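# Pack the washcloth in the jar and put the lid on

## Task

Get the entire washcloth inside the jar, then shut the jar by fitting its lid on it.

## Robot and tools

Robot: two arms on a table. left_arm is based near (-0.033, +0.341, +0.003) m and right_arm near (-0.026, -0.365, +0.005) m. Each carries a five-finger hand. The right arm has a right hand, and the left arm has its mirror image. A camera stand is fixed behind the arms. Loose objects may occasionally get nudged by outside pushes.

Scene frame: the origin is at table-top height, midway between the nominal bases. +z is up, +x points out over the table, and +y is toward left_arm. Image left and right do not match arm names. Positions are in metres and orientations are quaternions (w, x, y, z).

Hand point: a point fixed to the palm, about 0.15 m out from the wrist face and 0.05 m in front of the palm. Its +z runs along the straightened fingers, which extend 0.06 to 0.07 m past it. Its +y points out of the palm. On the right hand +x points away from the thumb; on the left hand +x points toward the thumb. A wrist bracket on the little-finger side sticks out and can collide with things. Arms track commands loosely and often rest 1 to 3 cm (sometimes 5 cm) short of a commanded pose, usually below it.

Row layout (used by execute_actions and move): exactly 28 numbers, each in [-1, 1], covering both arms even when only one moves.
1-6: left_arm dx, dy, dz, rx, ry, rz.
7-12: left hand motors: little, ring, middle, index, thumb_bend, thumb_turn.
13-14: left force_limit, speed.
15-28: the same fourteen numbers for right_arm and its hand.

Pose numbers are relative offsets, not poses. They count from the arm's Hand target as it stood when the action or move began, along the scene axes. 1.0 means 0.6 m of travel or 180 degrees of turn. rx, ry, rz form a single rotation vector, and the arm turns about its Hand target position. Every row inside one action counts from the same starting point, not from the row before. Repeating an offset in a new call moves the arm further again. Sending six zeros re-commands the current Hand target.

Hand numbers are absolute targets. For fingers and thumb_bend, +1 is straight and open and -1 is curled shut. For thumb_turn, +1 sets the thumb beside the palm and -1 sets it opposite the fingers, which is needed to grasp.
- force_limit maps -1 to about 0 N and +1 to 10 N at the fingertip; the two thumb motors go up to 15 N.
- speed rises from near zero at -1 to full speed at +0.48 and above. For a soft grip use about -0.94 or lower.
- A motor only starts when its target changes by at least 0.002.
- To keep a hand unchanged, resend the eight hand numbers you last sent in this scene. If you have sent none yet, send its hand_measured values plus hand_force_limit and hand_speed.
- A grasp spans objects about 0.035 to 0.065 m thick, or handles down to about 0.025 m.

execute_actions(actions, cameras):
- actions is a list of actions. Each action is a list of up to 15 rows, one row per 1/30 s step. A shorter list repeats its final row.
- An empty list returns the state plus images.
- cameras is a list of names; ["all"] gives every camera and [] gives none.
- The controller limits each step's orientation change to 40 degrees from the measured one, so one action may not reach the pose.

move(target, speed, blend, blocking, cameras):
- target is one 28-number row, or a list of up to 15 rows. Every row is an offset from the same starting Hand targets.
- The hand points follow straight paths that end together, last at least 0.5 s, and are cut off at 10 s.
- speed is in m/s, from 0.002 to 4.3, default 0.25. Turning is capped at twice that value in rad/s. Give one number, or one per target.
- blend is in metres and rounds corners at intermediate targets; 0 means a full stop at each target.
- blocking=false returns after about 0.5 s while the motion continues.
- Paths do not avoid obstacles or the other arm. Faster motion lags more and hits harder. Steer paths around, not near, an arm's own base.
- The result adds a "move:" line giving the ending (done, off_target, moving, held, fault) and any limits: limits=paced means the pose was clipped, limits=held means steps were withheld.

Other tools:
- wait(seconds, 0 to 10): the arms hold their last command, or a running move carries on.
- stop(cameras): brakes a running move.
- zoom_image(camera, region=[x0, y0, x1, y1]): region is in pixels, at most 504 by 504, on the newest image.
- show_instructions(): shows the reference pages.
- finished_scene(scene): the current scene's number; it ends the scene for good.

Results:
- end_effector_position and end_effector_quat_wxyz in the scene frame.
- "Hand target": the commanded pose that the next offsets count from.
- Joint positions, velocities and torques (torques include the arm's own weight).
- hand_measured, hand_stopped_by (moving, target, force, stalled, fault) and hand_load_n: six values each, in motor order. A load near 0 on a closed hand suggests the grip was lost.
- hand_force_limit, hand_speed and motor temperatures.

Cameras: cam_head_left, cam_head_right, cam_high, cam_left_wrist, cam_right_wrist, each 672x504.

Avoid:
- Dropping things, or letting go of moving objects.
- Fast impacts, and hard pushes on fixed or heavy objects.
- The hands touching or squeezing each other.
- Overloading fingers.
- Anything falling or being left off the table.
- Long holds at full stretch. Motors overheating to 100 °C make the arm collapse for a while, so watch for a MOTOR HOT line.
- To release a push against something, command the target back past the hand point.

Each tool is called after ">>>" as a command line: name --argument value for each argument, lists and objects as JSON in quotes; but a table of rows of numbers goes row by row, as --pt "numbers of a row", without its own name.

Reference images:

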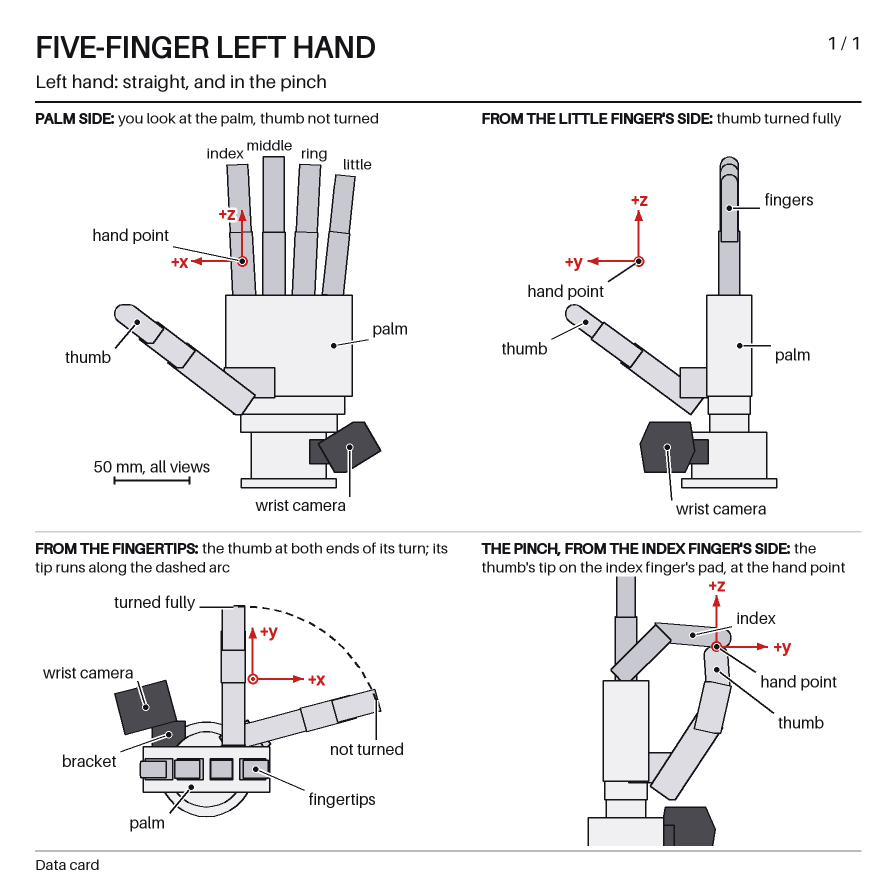

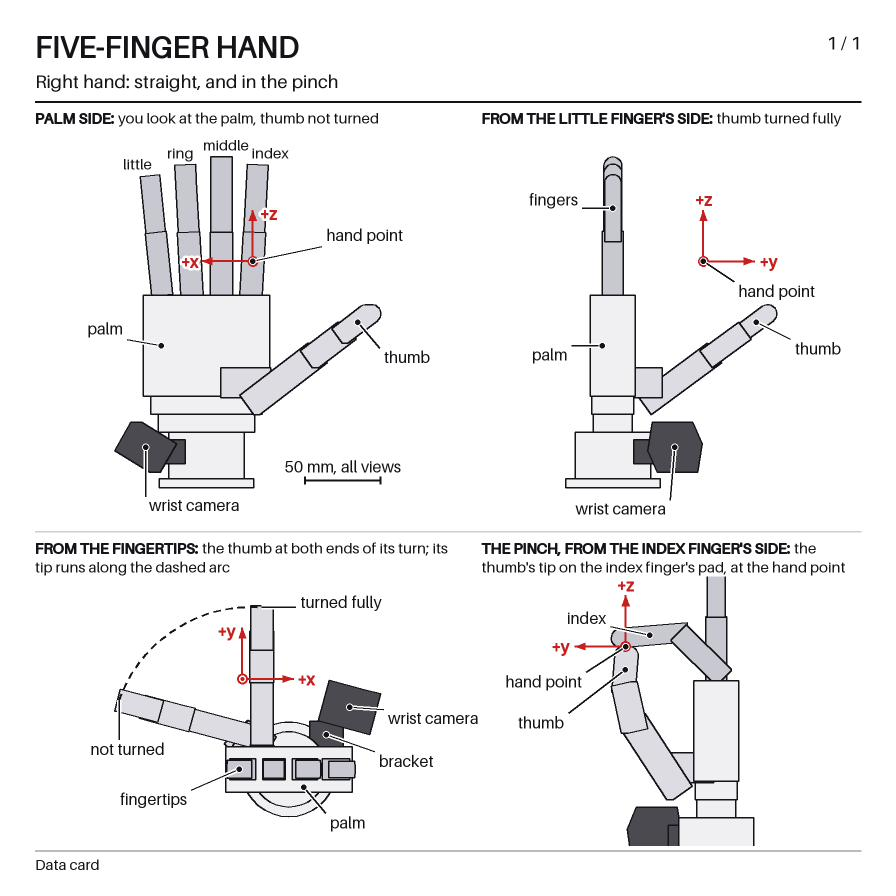

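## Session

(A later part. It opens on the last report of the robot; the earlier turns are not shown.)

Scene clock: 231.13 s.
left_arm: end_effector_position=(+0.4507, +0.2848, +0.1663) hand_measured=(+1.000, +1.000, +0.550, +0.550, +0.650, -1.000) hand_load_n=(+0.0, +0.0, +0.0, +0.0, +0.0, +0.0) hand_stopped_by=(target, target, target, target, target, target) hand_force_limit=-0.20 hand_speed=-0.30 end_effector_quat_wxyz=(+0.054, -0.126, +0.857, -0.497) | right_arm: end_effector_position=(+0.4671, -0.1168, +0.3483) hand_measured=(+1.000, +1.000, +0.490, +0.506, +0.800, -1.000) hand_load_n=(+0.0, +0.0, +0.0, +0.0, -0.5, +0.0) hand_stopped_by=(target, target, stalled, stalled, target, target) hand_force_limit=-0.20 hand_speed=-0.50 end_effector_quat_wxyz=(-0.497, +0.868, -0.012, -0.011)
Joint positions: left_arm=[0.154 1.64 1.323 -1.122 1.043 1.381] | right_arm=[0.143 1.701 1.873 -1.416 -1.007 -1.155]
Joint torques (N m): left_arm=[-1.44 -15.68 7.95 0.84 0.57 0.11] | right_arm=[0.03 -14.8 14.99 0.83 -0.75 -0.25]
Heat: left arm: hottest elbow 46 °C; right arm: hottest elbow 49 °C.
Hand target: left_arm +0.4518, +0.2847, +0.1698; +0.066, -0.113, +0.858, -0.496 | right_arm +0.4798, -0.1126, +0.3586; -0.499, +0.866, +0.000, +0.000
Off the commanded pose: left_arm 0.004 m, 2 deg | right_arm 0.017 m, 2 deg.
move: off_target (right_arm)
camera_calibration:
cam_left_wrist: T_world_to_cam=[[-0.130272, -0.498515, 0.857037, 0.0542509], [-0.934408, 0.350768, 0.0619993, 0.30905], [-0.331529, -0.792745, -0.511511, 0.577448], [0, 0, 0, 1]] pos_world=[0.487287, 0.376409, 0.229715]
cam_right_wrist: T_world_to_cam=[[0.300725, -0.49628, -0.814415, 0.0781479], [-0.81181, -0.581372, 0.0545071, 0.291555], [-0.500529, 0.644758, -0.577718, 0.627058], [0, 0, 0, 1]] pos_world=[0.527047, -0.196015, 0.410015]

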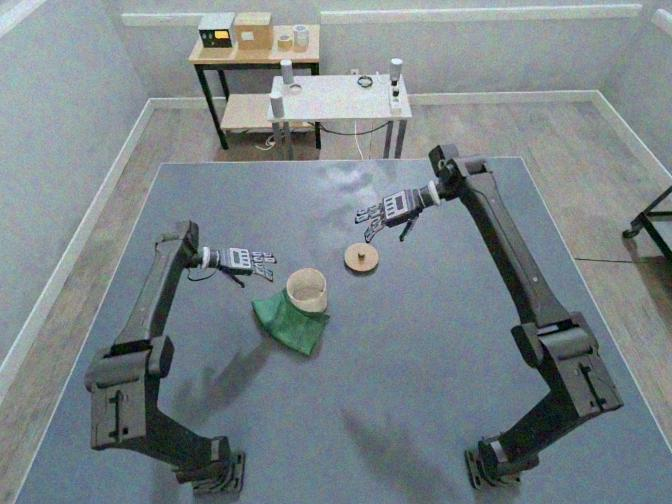

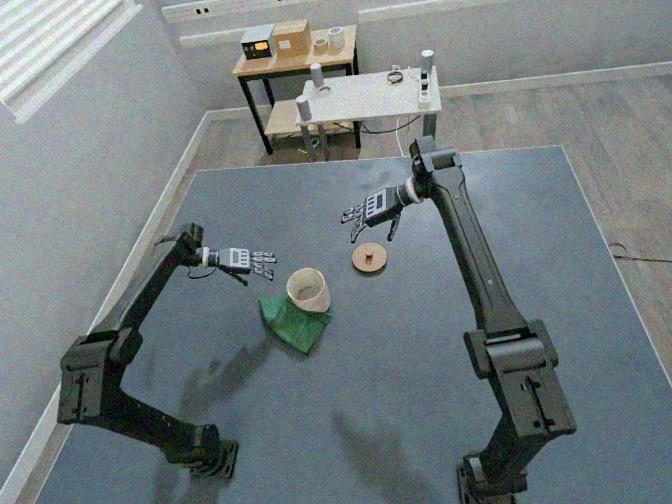

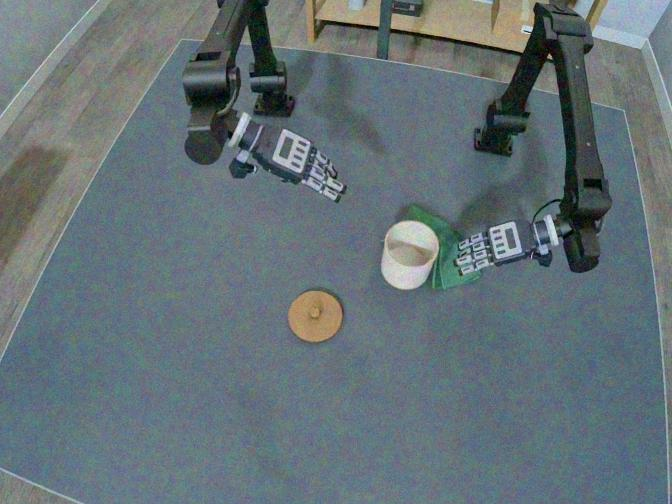

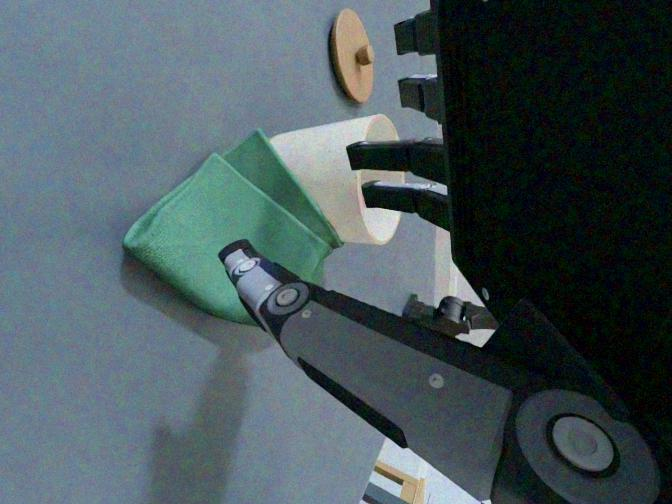

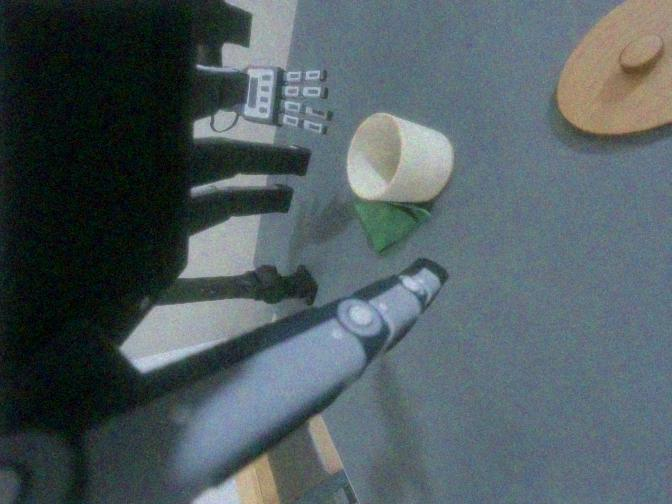

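>>> move --target '[0.005,-0.05,-0.19,0,0,0,1,1,0.55,0.55,0.65,-1,-0.2,-0.3,0,0,0,0,0,0,1,1,0.6,0.6,0.8,-1,-0.2,-0.5]' --speed 0.12 --cameras '["cam_head_left","cam_high","cam_left_wrist"]'

>>> zoom_image --camera "cam_head_left" --region '[200, 220, 350, 370]'

>>> zoom_image --camera "cam_high" --region '[370, 180, 570, 310]'

Scene clock: 243.30 s.
left_arm: end_effector_position=(+0.4555, +0.2581, +0.0647) hand_measured=(+1.000, +1.000, +0.550, +0.550, +0.650, -1.000) hand_load_n=(+0.0, +0.0, +0.0, +0.0, +0.0, +0.0) hand_stopped_by=(target, target, target, target, target, target) hand_force_limit=-0.20 hand_speed=-0.30 end_effector_quat_wxyz=(+0.075, -0.106, +0.858, -0.496) | right_arm: end_effector_position=(+0.4671, -0.1168, +0.3483) hand_measured=(+1.000, +1.000, +0.490, +0.506, +0.800, -1.000) hand_load_n=(+0.0, +0.0, +0.0, +0.0, +0.0, +0.0) hand_stopped_by=(target, target, stalled, stalled, target, target) hand_force_limit=-0.20 hand_speed=-0.50 end_effector_quat_wxyz=(-0.497, +0.868, -0.012, -0.011)
Joint positions: left_arm=[0.097 1.723 1.135 -0.724 1.031 1.298] | right_arm=[0.143 1.701 1.873 -1.416 -1.007 -1.155]
Joint torques (N m): left_arm=[-1.73 -12.98 7.13 1.22 0.52 -0.26] | right_arm=[0.03 -14.86 15.01 0.83 -0.75 -0.26]
Heat: left arm: hottest elbow 46 °C; right arm: hottest elbow 50 °C.
Hand target: left_arm +0.4547, +0.2547, +0.0557; +0.066, -0.113, +0.858, -0.496 | right_arm +0.4798, -0.1126, +0.3586; -0.499, +0.866, +0.000, +0.000
Off the commanded pose: left_arm 0.010 m, 1 deg | right_arm 0.017 m, 2 deg.
move: off_target (right_arm)
camera_calibration:
cam_left_wrist: T_world_to_cam=[[-0.182922, -0.505873, 0.84299, 0.155346], [-0.931709, 0.362872, 0.0155836, 0.327922], [-0.313781, -0.78257, -0.537704, 0.496931], [0, 0, 0, 1]] pos_world=[0.489872, 0.348475, 0.131137]
Images, in order (width x height): cam_head_left 672x504, cam_high 672x504, cam_left_wrist 672x504.

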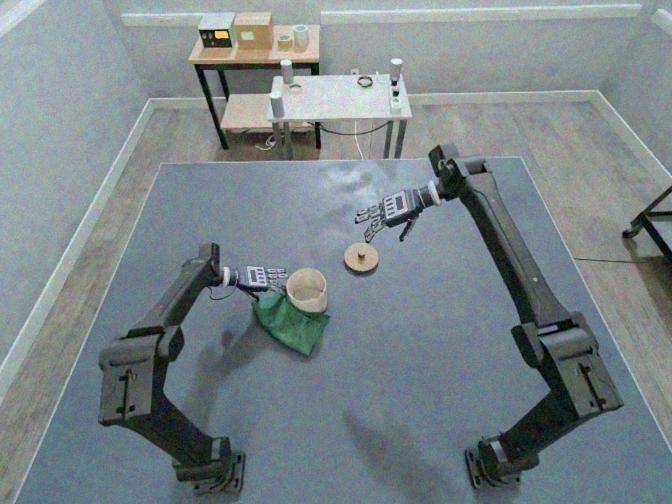

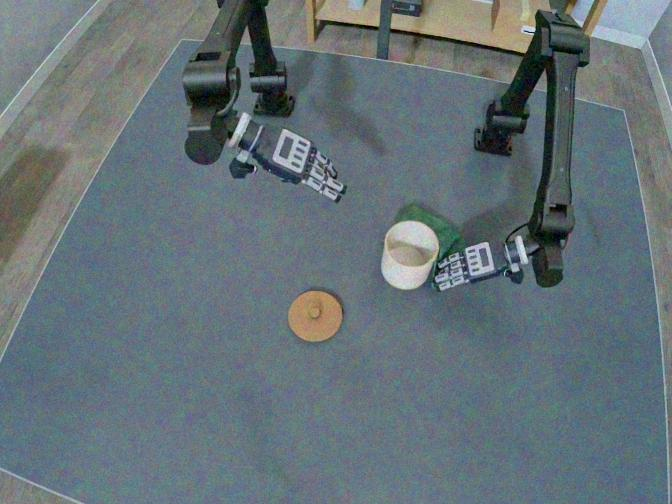

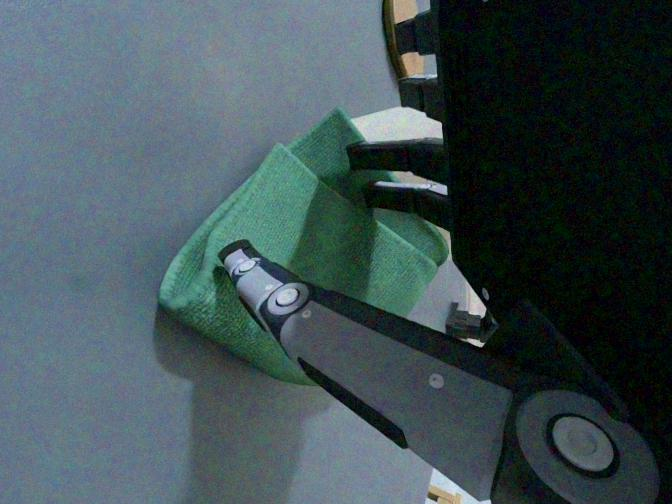

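Scaled by 3.360 from the camera's 672x504 image, which has a finer 960x720 frame.

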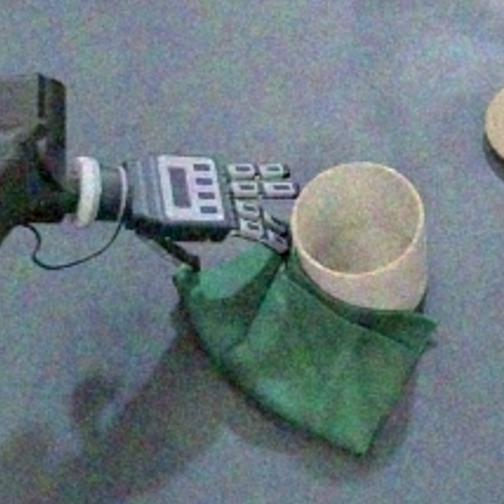

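Scaled by 2.520 from the camera's 672x504 image, which has a finer 960x720 frame.

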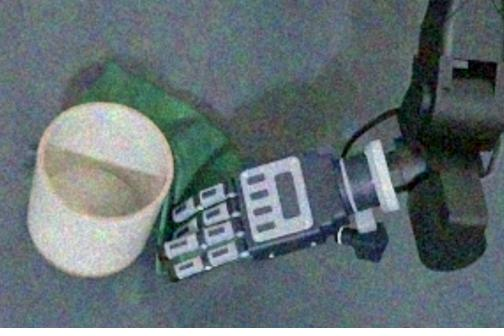

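>>> move --target '[-0.004,0.01,-0.05,0,0,0,1,1,0.55,0.55,0.65,-1,-0.2,-0.3,0,0,0,0,0,0,1,1,0.6,0.6,0.8,-1,-0.2,-0.5]' --speed 0.06 --cameras '["cam_head_left","cam_left_wrist"]'

>>> zoom_image --camera "cam_head_left" --region '[200, 220, 350, 370]'

Scene clock: 247.67 s.
left_arm: end_effector_position=(+0.4519, +0.2573, +0.0384) hand_measured=(+1.000, +1.000, +0.550, +0.550, +0.650, -1.000) hand_load_n=(+0.0, +0.0, +0.0, +0.0, -0.5, +0.5) hand_stopped_by=(target, target, target, target, target, target) hand_force_limit=-0.20 hand_speed=-0.30 end_effector_quat_wxyz=(+0.068, -0.110, +0.858, -0.497) | right_arm: end_effector_position=(+0.4671, -0.1168, +0.3483) hand_measured=(+1.000, +1.000, +0.490, +0.506, +0.800, -1.000) hand_load_n=(-0.5, +0.0, +0.0, +0.0, +0.0, +0.0) hand_stopped_by=(target, target, stalled, stalled, target, target) hand_force_limit=-0.20 hand_speed=-0.50 end_effector_quat_wxyz=(-0.497, +0.868, -0.012, -0.011)
Joint positions: left_arm=[0.097 1.764 1.108 -0.671 1.034 1.297] | right_arm=[0.143 1.701 1.873 -1.416 -1.007 -1.155]
Joint torques (N m): left_arm=[-0.67 -12.57 6.72 1.28 0.53 0] | right_arm=[0.03 -14.8 14.99 0.83 -0.75 -0.25]
Heat: left arm: hottest elbow 46 °C; right arm: hottest elbow 50 °C.
Hand target: left_arm +0.4523, +0.2607, +0.0257; +0.065, -0.114, +0.858, -0.496 | right_arm +0.4798, -0.1126, +0.3586; -0.499, +0.866, +0.000, +0.000
Off the commanded pose: left_arm 0.013 m, 1 deg | right_arm 0.017 m, 2 deg.
move: off_target (left_arm, right_arm)
camera_calibration:
cam_left_wrist: T_world_to_cam=[[-0.170251, -0.501965, 0.847966, 0.169476], [-0.931265, 0.36326, 0.0280615, 0.3245], [-0.322118, -0.784903, -0.529308, 0.485007], [0, 0, 0, 1]] pos_world=[0.487278, 0.347876, 0.103902]
Images, in order (width x height): cam_head_left 672x504, cam_left_wrist 672x504.

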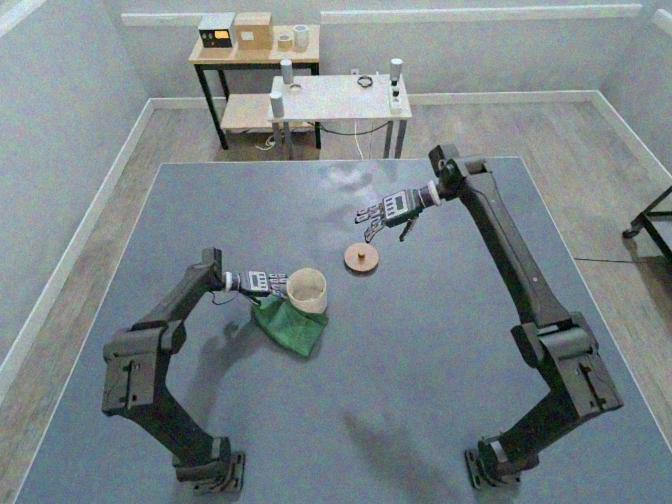

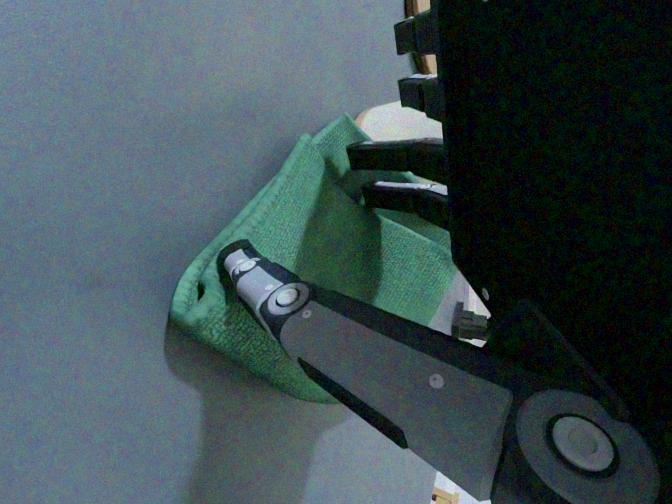

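Scaled by 3.360 from the camera's 672x504 image, which has a finer 960x720 frame.

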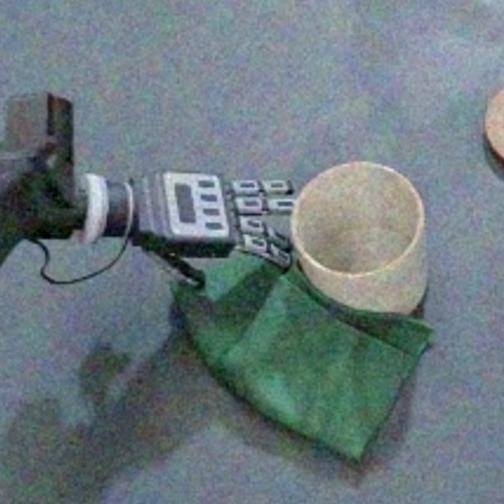

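>>> move --target '[-0.004,0.005,-0.02,0,0,0,1,1,0.55,0.55,0.65,-1,-0.2,-0.3,0,0,0,0,0,0,1,1,0.6,0.6,0.8,-1,-0.2,-0.5]' --speed 0.05

>>> move --target '[0,0,0,0,0,0,1,1,-0.55,-0.55,-0.2,-1,-0.2,-0.85,0,0,0,0,0,0,1,1,0.6,0.6,0.8,-1,-0.2,-0.5]' --speed 0.05 --cameras '["cam_head_left","cam_left_wrist","cam_high"]'

>>> zoom_image --camera "cam_head_left" --region '[200, 220, 350, 370]'

Scene clock: 250.97 s.
left_arm: end_effector_position=(+0.4527, +0.2583, +0.0374) hand_measured=(+1.000, +1.000, +0.550, +0.550, +0.650, -1.000) hand_load_n=(+0.0, +0.0, +0.0, +0.0, -1.0, +1.0) hand_stopped_by=(target, target, target, target, target, target) hand_force_limit=-0.20 hand_speed=-0.30 end_effector_quat_wxyz=(+0.073, -0.109, +0.856, -0.500) | right_arm: end_effector_position=(+0.4671, -0.1168, +0.3483) hand_measured=(+1.000, +1.000, +0.490, +0.506, +0.800, -1.000) hand_load_n=(+0.0, +0.0, +0.0, +0.0, +0.0, +0.0) hand_stopped_by=(target, target, stalled, stalled, target, target) hand_force_limit=-0.20 hand_speed=-0.50 end_effector_quat_wxyz=(-0.497, +0.868, -0.012, -0.011)
Joint positions: left_arm=[0.101 1.764 1.101 -0.655 1.041 1.297] | right_arm=[0.143 1.701 1.873 -1.416 -1.007 -1.155]
Joint torques (N m): left_arm=[-0.44 -11.46 6.11 1.39 0.31 0.13] | right_arm=[-0.03 -14.86 15.01 0.83 -0.75 -0.26]
Motor temperatures (°C): left_arm=[28 32 45 30 33 26] | right_arm=[33 33 51 29 29 27]
Heat: left arm: hottest elbow 45 °C; right arm: hottest elbow 51 °C.
Hand target: left_arm +0.4500, +0.2638, +0.0138; +0.066, -0.114, +0.858, -0.496 | right_arm +0.4798, -0.1126, +0.3586; -0.499, +0.866, +0.000, +0.000
Off the commanded pose: left_arm 0.025 m, 1 deg | right_arm 0.017 m, 2 deg.
move: off_target (left_arm, right_arm)

Scene clock: 253.30 s.
left_arm: end_effector_position=(+0.4533, +0.2609, +0.0318) hand_measured=(+1.000, +1.000, -0.266, -0.310, +0.220, -1.000) hand_load_n=(+0.0, +0.0, +5.5, +6.5, +6.0, +0.5) hand_stopped_by=(target, target, force, force, force, target) hand_force_limit=-0.20 hand_speed=-0.85 end_effector_quat_wxyz=(+0.073, -0.111, +0.856, -0.500) | right_arm: end_effector_position=(+0.4671, -0.1168, +0.3483) hand_measured=(+1.000, +1.000, +0.490, +0.506, +0.800, -1.000) hand_load_n=(+0.0, +0.0, +0.0, +0.0, +0.0, +0.0) hand_stopped_by=(target, target, stalled, stalled, target, target) hand_force_limit=-0.20 hand_speed=-0.50 end_effector_quat_wxyz=(-0.497, +0.868, -0.012, -0.011)
Joint positions: left_arm=[0.106 1.776 1.1 -0.646 1.042 1.299] | right_arm=[0.143 1.701 1.873 -1.416 -1.007 -1.155]
Joint torques (N m): left_arm=[-0.85 -12.75 6.26 1.05 0.26 0.12] | right_arm=[0.03 -14.86 15.01 0.83 -0.75 -0.25]
Heat: left arm: hottest elbow 45 °C; right arm: hottest elbow 51 °C.
Hand target: left_arm +0.4499, +0.2637, +0.0137; +0.065, -0.113, +0.858, -0.496 | right_arm +0.4798, -0.1126, +0.3586; -0.499, +0.866, +0.000, +0.000
Off the commanded pose: left_arm 0.019 m, 1 deg | right_arm 0.017 m, 2 deg.
move: off_target (left_arm, right_arm)
camera_calibration:
cam_left_wrist: T_world_to_cam=[[-0.17374, -0.497501, 0.849887, 0.177541], [-0.933756, 0.357439, 0.0183499, 0.327514], [-0.312912, -0.790399, -0.526646, 0.48195], [0, 0, 0, 1]] pos_world=[0.487472, 0.352193, 0.0969171]
Images, in order (width x height): cam_head_left 672x504, cam_high 672x504, cam_left_wrist 672x504.

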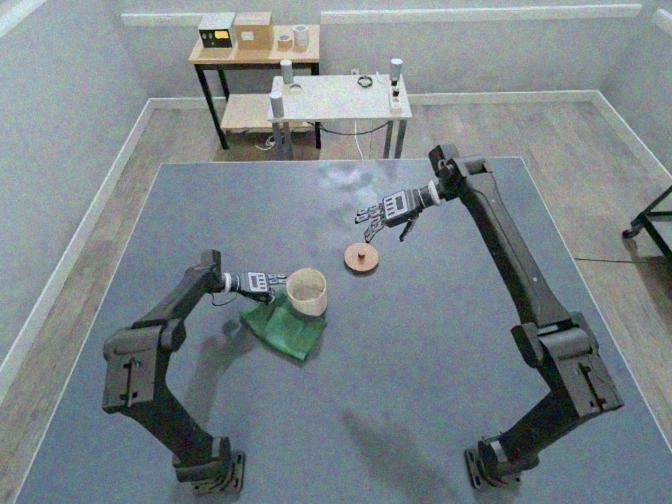

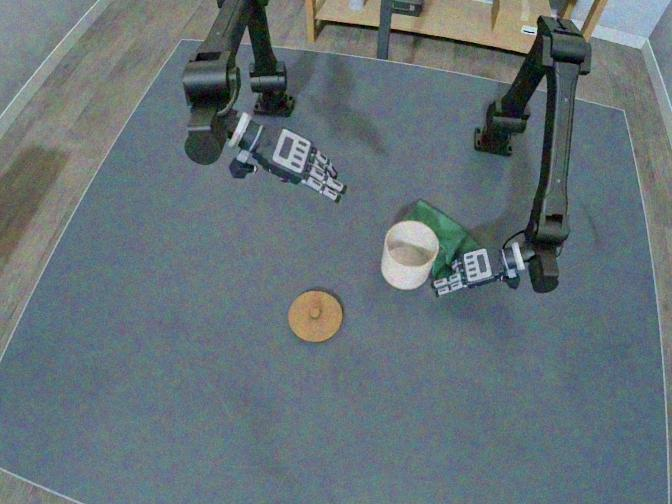

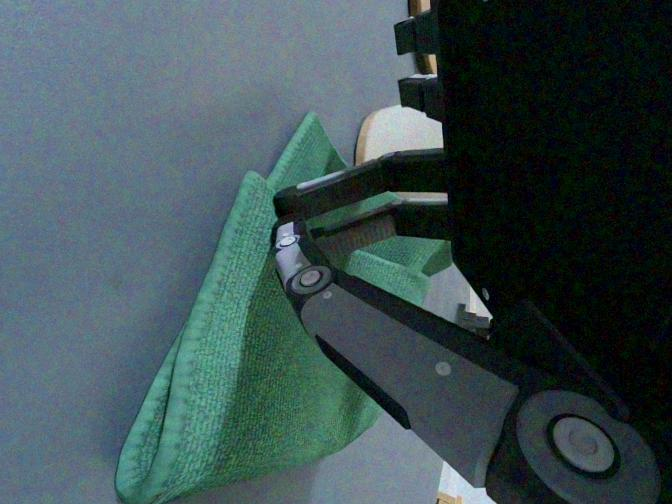

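Scaled by 3.360 from the camera's 672x504 image, which has a finer 960x720 frame.

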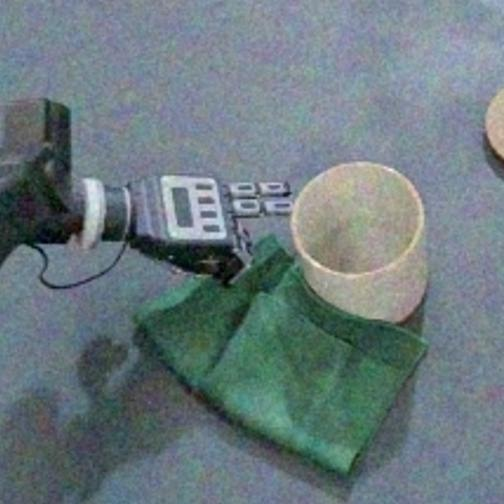

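>>> move --pt "0 0 0.02 0 0 0 1 1 0.55 0.55 0.65 -1 -0.2 -0.3 0 0 0 0 0 0 1 1 0.6 0.6 0.8 -1 -0.2 -0.5" --pt "0 0.03 0.15 0 0 0 1 1 0.55 0.55 0.65 -1 -0.2 -0.3 0 0 0 0 0 0 1 1 0.6 0.6 0.8 -1 -0.2 -0.5" --speed 0.12 --cameras '["cam_head_left","cam_left_wrist","cam_high"]'

>>> zoom_image --camera "cam_head_left" --region '[200, 220, 350, 370]'

>>> zoom_image --camera "cam_high" --region '[370, 180, 570, 310]'

Scene clock: 260.47 s.
left_arm: end_effector_position=(+0.4358, +0.2760, +0.0921) hand_measured=(+1.000, +1.000, +0.550, +0.550, +0.648, -1.000) hand_load_n=(+0.0, -0.5, +0.0, +0.0, +0.0, +0.0) hand_stopped_by=(target, target, target, target, target, target) hand_force_limit=-0.20 hand_speed=-0.30 end_effector_quat_wxyz=(+0.048, -0.125, +0.858, -0.496) | right_arm: end_effector_position=(+0.4671, -0.1168, +0.3483) hand_measured=(+1.000, +1.000, +0.490, +0.506, +0.800, -1.000) hand_load_n=(-0.5, +0.0, +0.0, +0.0, +0.0, +0.0) hand_stopped_by=(target, target, stalled, stalled, target, target) hand_force_limit=-0.20 hand_speed=-0.50 end_effector_quat_wxyz=(-0.497, +0.868, -0.012, -0.011)
Joint positions: left_arm=[0.14 1.686 1.171 -0.924 1.039 1.37] | right_arm=[0.143 1.701 1.873 -1.416 -1.007 -1.155]
Joint torques (N m): left_arm=[-0.79 -14.56 10.17 0.12 0.68 0.12] | right_arm=[0.03 -14.8 14.99 0.83 -0.75 -0.25]
Heat: left arm: hottest elbow 45 °C; right arm: hottest elbow 51 °C.
Hand target: left_arm +0.4499, +0.2818, +0.1038; +0.066, -0.113, +0.858, -0.496 | right_arm +0.4798, -0.1126, +0.3586; -0.499, +0.866, +0.000, +0.000
Off the commanded pose: left_arm 0.019 m, 2 deg | right_arm 0.017 m, 2 deg.
move: off_target (left_arm, right_arm)
camera_calibration:
cam_left_wrist: T_world_to_cam=[[-0.125764, -0.49862, 0.857649, 0.109401], [-0.930879, 0.358211, 0.0717542, 0.298362], [-0.342997, -0.789344, -0.509205, 0.531477], [0, 0, 0, 1]] pos_world=[0.473793, 0.367191, 0.155394]
Images, in order (width x height): cam_head_left 672x504, cam_high 672x504, cam_left_wrist 672x504.

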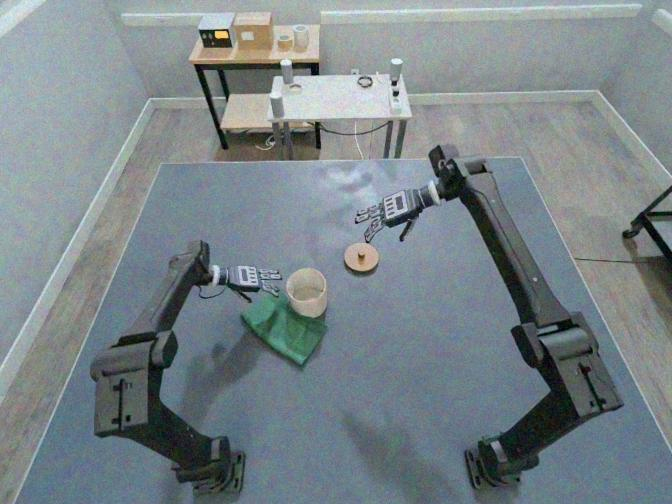

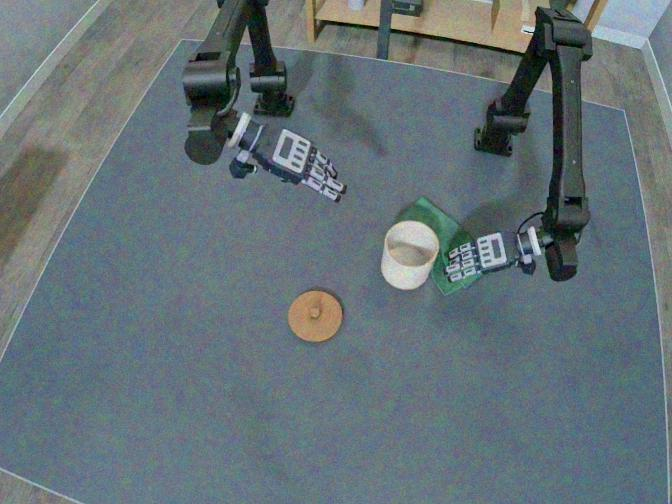

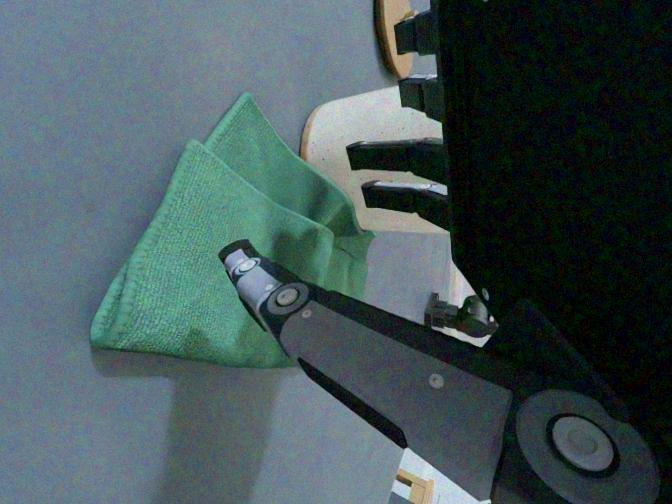

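Scaled by 3.360 from the camera's 672x504 image, which has a finer 960x720 frame.

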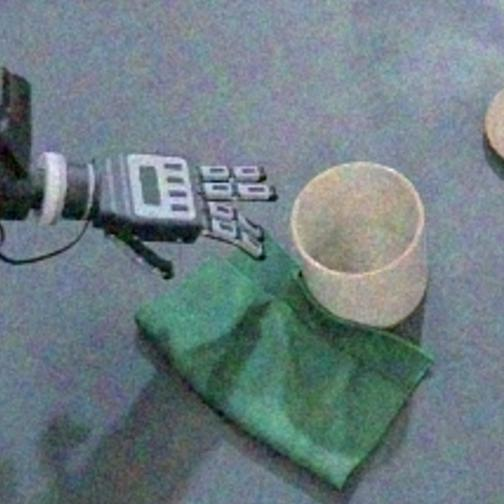

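Scaled by 2.520 from the camera's 672x504 image, which has a finer 960x720 frame.

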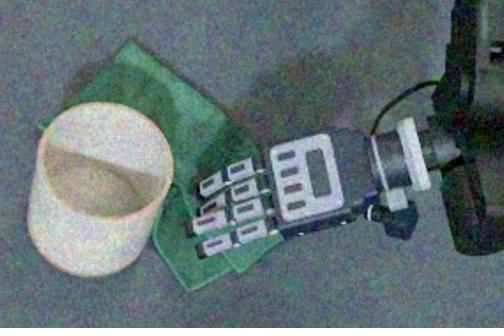

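>>> move --target '[-0.08,0.045,0.0,0,0,0.2006,1,1,0.5,0.5,0.55,-1,-0.2,-0.3,0,0,0,0,0,0,1,1,0.6,0.6,0.8,-1,-0.2,-0.5]' --speed 0.15 --cameras '["cam_head_left","cam_left_wrist","cam_high"]'

>>> zoom_image --camera "cam_head_left" --region '[200, 220, 350, 370]'

Scene clock: 276.80 s.
left_arm: end_effector_position=(+0.4002, +0.3058, +0.0990) hand_measured=(+1.000, +1.000, +0.500, +0.500, +0.550, -1.000) hand_load_n=(+0.0, +0.0, -0.5, +0.0, +0.0, +0.0) hand_stopped_by=(target, target, target, target, target, target) hand_force_limit=-0.20 hand_speed=-0.30 end_effector_quat_wxyz=(+0.208, -0.369, +0.787, -0.449) | right_arm: end_effector_position=(+0.4671, -0.1168, +0.3483) hand_measured=(+1.000, +1.000, +0.490, +0.506, +0.800, -1.000) hand_load_n=(+0.0, -0.5, +0.0, +0.0, +0.0, +0.0) hand_stopped_by=(target, target, stalled, stalled, target, target) hand_force_limit=-0.20 hand_speed=-0.50 end_effector_quat_wxyz=(-0.497, +0.868, -0.012, -0.011)
Joint positions: left_arm=[0.191 1.306 0.708 -0.172 0.749 0.58] | right_arm=[0.143 1.701 1.873 -1.416 -1.007 -1.155]
Joint torques (N m): left_arm=[-0.56 -10.29 7.65 2.14 0.22 -0.25] | right_arm=[0.03 -14.86 14.98 0.83 -0.75 -0.25]
Heat: left arm: hottest elbow 45 °C; right arm: hottest elbow 53 °C.
Hand target: left_arm +0.4020, +0.3086, +0.1038; +0.216, -0.374, +0.781, -0.451 | right_arm +0.4798, -0.1126, +0.3586; -0.499, +0.866, +0.000, +0.000
Off the commanded pose: left_arm 0.006 m, 1 deg | right_arm 0.017 m, 2 deg.
move: off_target (right_arm)
camera_calibration:
cam_left_wrist: T_world_to_cam=[[0.167763, -0.509752, 0.843806, 0.0011838], [-0.96929, -0.241412, 0.0468719, 0.45532], [0.179812, -0.825756, -0.534598, 0.350759], [0, 0, 0, 1]] pos_world=[0.378068, 0.400165, 0.165174]
Images, in order (width x height): cam_head_left 672x504, cam_high 672x504, cam_left_wrist 672x504.

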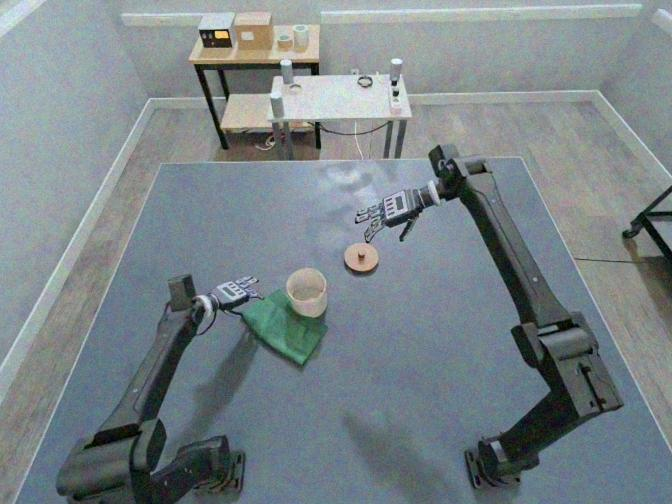

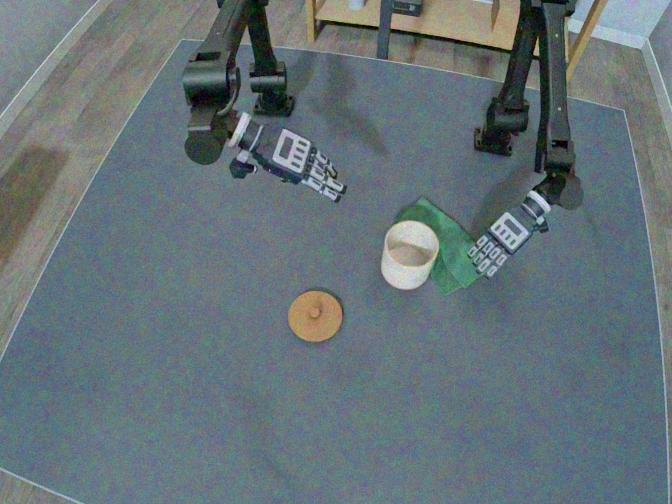

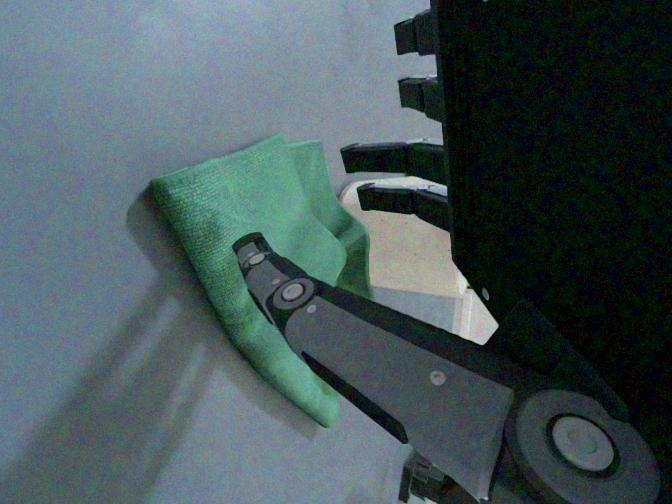

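Scaled by 3.360 from the camera's 672x504 image, which has a finer 960x720 frame.

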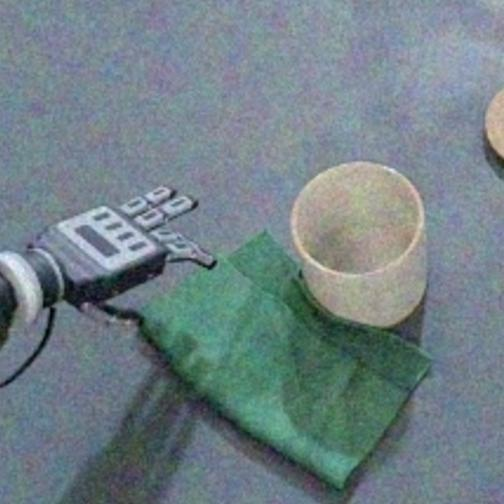

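>>> move --target '[0,-0.002,-0.125,0,0,0,1,1,0.5,0.5,0.55,-1,-0.2,-0.3,0,0,0,0,0,0,1,1,0.6,0.6,0.8,-1,-0.2,-0.5]' --speed 0.1 --cameras '["cam_head_left","cam_left_wrist","cam_high"]'

>>> zoom_image --camera "cam_head_left" --region '[200, 220, 350, 370]'

Scene clock: 281.80 s.
left_arm: end_effector_position=(+0.4018, +0.3065, +0.0347) hand_measured=(+1.000, +1.000, +0.500, +0.500, +0.550, -1.000) hand_load_n=(+0.0, +0.0, +0.0, +0.0, +0.0, +0.0) hand_stopped_by=(target, target, target, target, target, target) hand_force_limit=-0.20 hand_speed=-0.30 end_effector_quat_wxyz=(+0.220, -0.364, +0.785, -0.451) | right_arm: end_effector_position=(+0.4671, -0.1168, +0.3483) hand_measured=(+1.000, +1.000, +0.490, +0.506, +0.800, -1.000) hand_load_n=(+0.0, +0.0, -0.5, +0.0, +0.0, +0.0) hand_stopped_by=(target, target, stalled, stalled, target, target) hand_force_limit=-0.20 hand_speed=-0.50 end_effector_quat_wxyz=(-0.497, +0.868, -0.012, -0.011)
Joint positions: left_arm=[0.191 1.45 0.614 0.095 0.746 0.576] | right_arm=[0.143 1.701 1.873 -1.416 -1.007 -1.155]
Joint torques (N m): left_arm=[-0.97 -8.18 6.56 2.22 0.2 -0.25] | right_arm=[0.03 -14.86 15.01 0.83 -0.75 -0.25]
Heat: left arm: hottest elbow 45 °C; right arm: hottest elbow 53 °C.
Hand target: left_arm +0.4019, +0.3075, +0.0287; +0.216, -0.374, +0.781, -0.451 | right_arm +0.4798, -0.1126, +0.3586; -0.499, +0.866, +0.000, +0.000
Off the commanded pose: left_arm 0.006 m, 1 deg | right_arm 0.017 m, 2 deg.
move: off_target (right_arm)
camera_calibration:
cam_left_wrist: T_world_to_cam=[[0.147552, -0.514226, 0.844867, 0.0649363], [-0.969221, -0.245385, 0.0199168, 0.462143], [0.197076, -0.821801, -0.534606, 0.308436], [0, 0, 0, 1]] pos_world=[0.377552, 0.400268, 0.100825]
Images, in order (width x height): cam_head_left 672x504, cam_high 672x504, cam_left_wrist 672x504.

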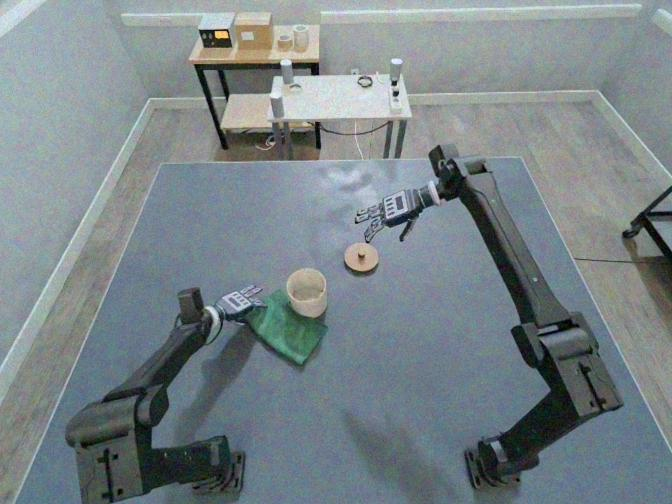

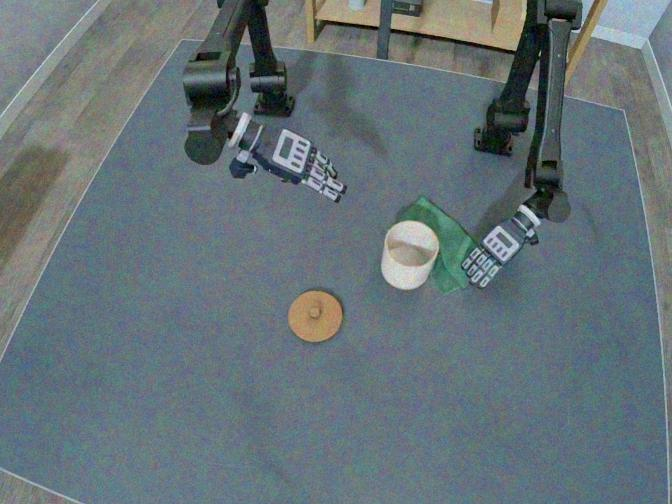

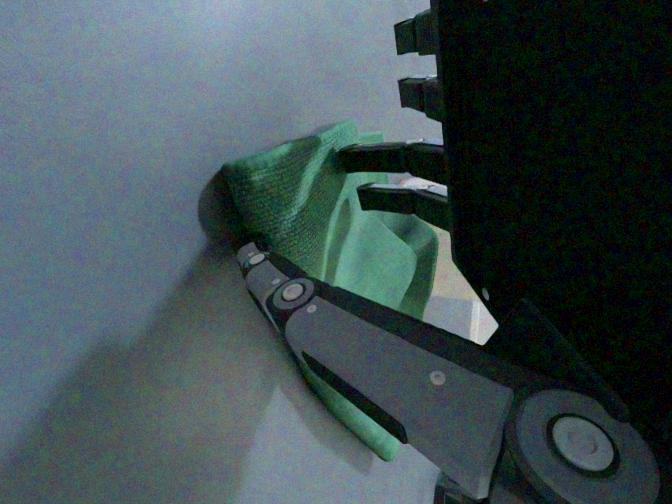

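Scaled by 3.360 from the camera's 672x504 image, which has a finer 960x720 frame.

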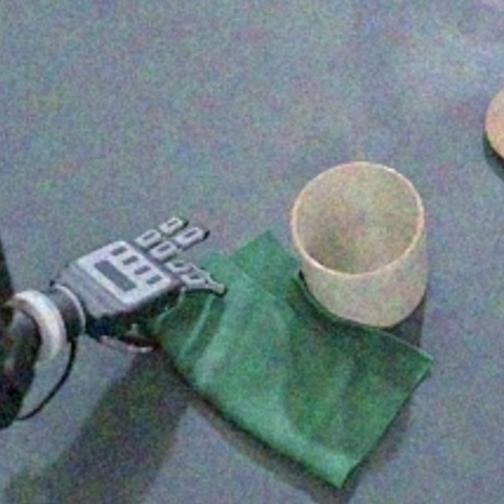

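>>> move --target '[0.003,-0.002,-0.022,0,0,0,1,1,0.5,0.5,0.55,-1,-0.2,-0.3,0,0,0,0,0,0,1,1,0.6,0.6,0.8,-1,-0.2,-0.5]' --speed 0.05 --cameras '["cam_left_wrist"]'

Scene clock: 284.30 s.
left_arm: end_effector_position=(+0.4090, +0.3076, +0.0295) hand_measured=(+1.000, +1.000, +0.500, +0.500, +0.550, -1.000) hand_load_n=(+0.0, +0.0, +0.0, +0.0, +0.0, +0.5) hand_stopped_by=(target, target, target, target, target, target) hand_force_limit=-0.20 hand_speed=-0.30 end_effector_quat_wxyz=(+0.229, -0.361, +0.782, -0.454) | right_arm: end_effector_position=(+0.4671, -0.1168, +0.3483) hand_measured=(+1.000, +1.000, +0.490, +0.506, +0.800, -1.000) hand_load_n=(+0.0, +0.0, +0.0, +0.0, +0.0, +0.0) hand_stopped_by=(target, target, stalled, stalled, target, target) hand_force_limit=-0.20 hand_speed=-0.50 end_effector_quat_wxyz=(-0.497, +0.868, -0.012, -0.011)
Joint positions: left_arm=[0.191 1.48 0.614 0.149 0.746 0.568] | right_arm=[0.143 1.701 1.873 -1.416 -1.007 -1.155]
Joint torques (N m): left_arm=[-1.32 -7.71 5.76 2.07 0.07 -0.2] | right_arm=[0.03 -14.86 14.99 0.81 -0.75 -0.26]
Heat: left arm: hottest elbow 45 °C; right arm: hottest elbow 53 °C.
Hand target: left_arm +0.4037, +0.3063, +0.0156; +0.216, -0.374, +0.781, -0.451 | right_arm +0.4798, -0.1126, +0.3586; -0.499, +0.866, +0.000, +0.000
Off the commanded pose: left_arm 0.015 m, 2 deg | right_arm 0.017 m, 2 deg.
move: off_target (left_arm, right_arm)
camera_calibration:
cam_left_wrist: T_world_to_cam=[[0.133526, -0.513016, 0.84793, 0.0741033], [-0.968457, -0.249176, 0.00174875, 0.470873], [0.210386, -0.821417, -0.530105, 0.299395], [0, 0, 0, 1]] pos_world=[0.383137, 0.401275, 0.0950529]
Images, in order (width x height): cam_left_wrist 672x504.

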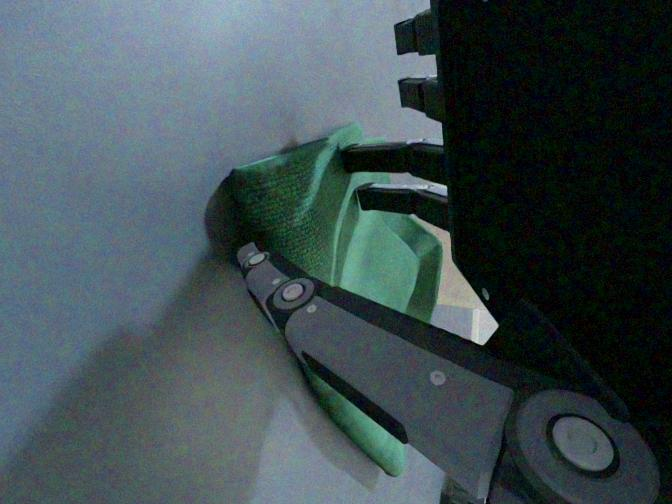

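>>> move --target '[0,0,-0.01,0,0,0,1,1,0.0,0.0,0.4,-1,0.2,-0.8,0,0,0,0,0,0,1,1,0.6,0.6,0.8,-1,-0.2,-0.5]' --speed 0.05 --cameras '["cam_left_wrist","cam_head_left"]'

>>> zoom_image --camera "cam_head_left" --region '[200, 220, 350, 370]'

Scene clock: 287.53 s.
left_arm: end_effector_position=(+0.4156, +0.3080, +0.0337) hand_measured=(+1.000, +1.000, +0.000, +0.000, +0.400, -1.000) hand_load_n=(+0.0, +0.0, +2.0, +0.0, +0.0, +0.0) hand_stopped_by=(target, target, target, target, target, target) hand_force_limit=0.20 hand_speed=-0.80 end_effector_quat_wxyz=(+0.242, -0.351, +0.779, -0.460) | right_arm: end_effector_position=(+0.4671, -0.1168, +0.3483) hand_measured=(+1.000, +1.000, +0.490, +0.506, +0.800, -1.000) hand_load_n=(-0.5, +0.0, +0.0, +0.0, +0.0, +0.0) hand_stopped_by=(target, target, stalled, stalled, target, target) hand_force_limit=-0.20 hand_speed=-0.50 end_effector_quat_wxyz=(-0.497, +0.868, -0.012, -0.011)
Joint positions: left_arm=[0.191 1.483 0.613 0.19 0.752 0.566] | right_arm=[0.143 1.701 1.873 -1.416 -1.007 -1.155]
Joint torques (N m): left_arm=[-1.26 -6.89 5.45 1.29 -0.18 -0.2] | right_arm=[-0.03 -14.86 14.99 0.83 -0.75 -0.25]
Heat: left arm: hottest elbow 44 °C; right arm: hottest elbow 53 °C.
Hand target: left_arm +0.4037, +0.3063, +0.0095; +0.216, -0.374, +0.781, -0.451 | right_arm +0.4798, -0.1126, +0.3586; -0.499, +0.866, +0.000, +0.000
Off the commanded pose: left_arm 0.027 m, 4 deg | right_arm 0.017 m, 2 deg.
move: off_target (left_arm, right_arm)
camera_calibration:
cam_left_wrist: T_world_to_cam=[[0.100707, -0.516047, 0.850619, 0.0844352], [-0.968872, -0.24521, -0.0340548, 0.477505], [0.226155, -0.820711, -0.524678, 0.293654], [0, 0, 0, 1]] pos_world=[0.387726, 0.401667, 0.0985131]
Images, in order (width x height): cam_head_left 672x504, cam_left_wrist 672x504.

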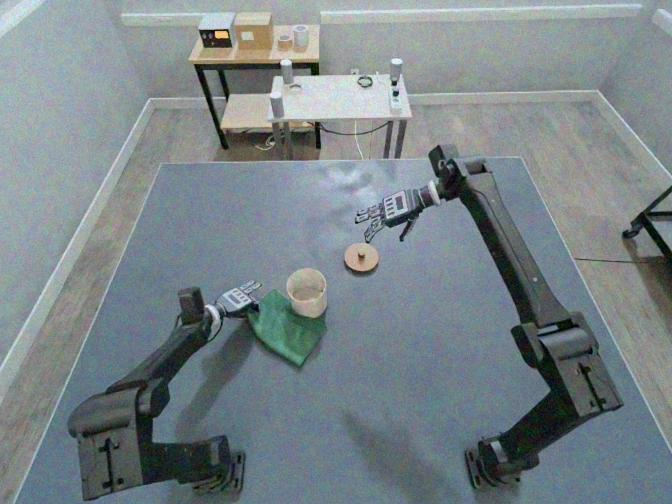

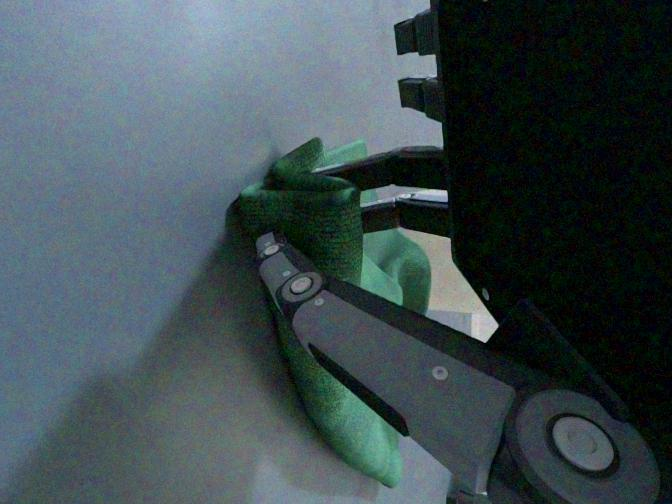

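Scaled by 3.360 from the camera's 672x504 image, which has a finer 960x720 frame.

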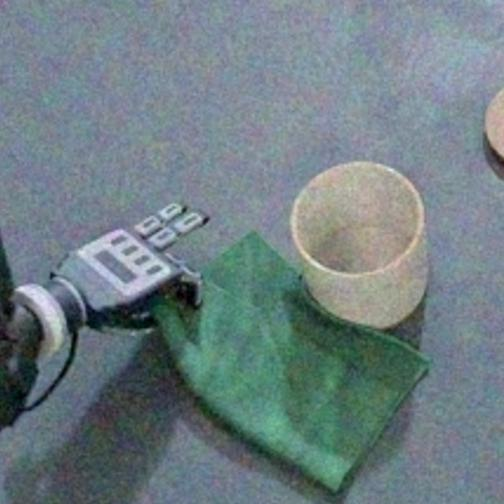

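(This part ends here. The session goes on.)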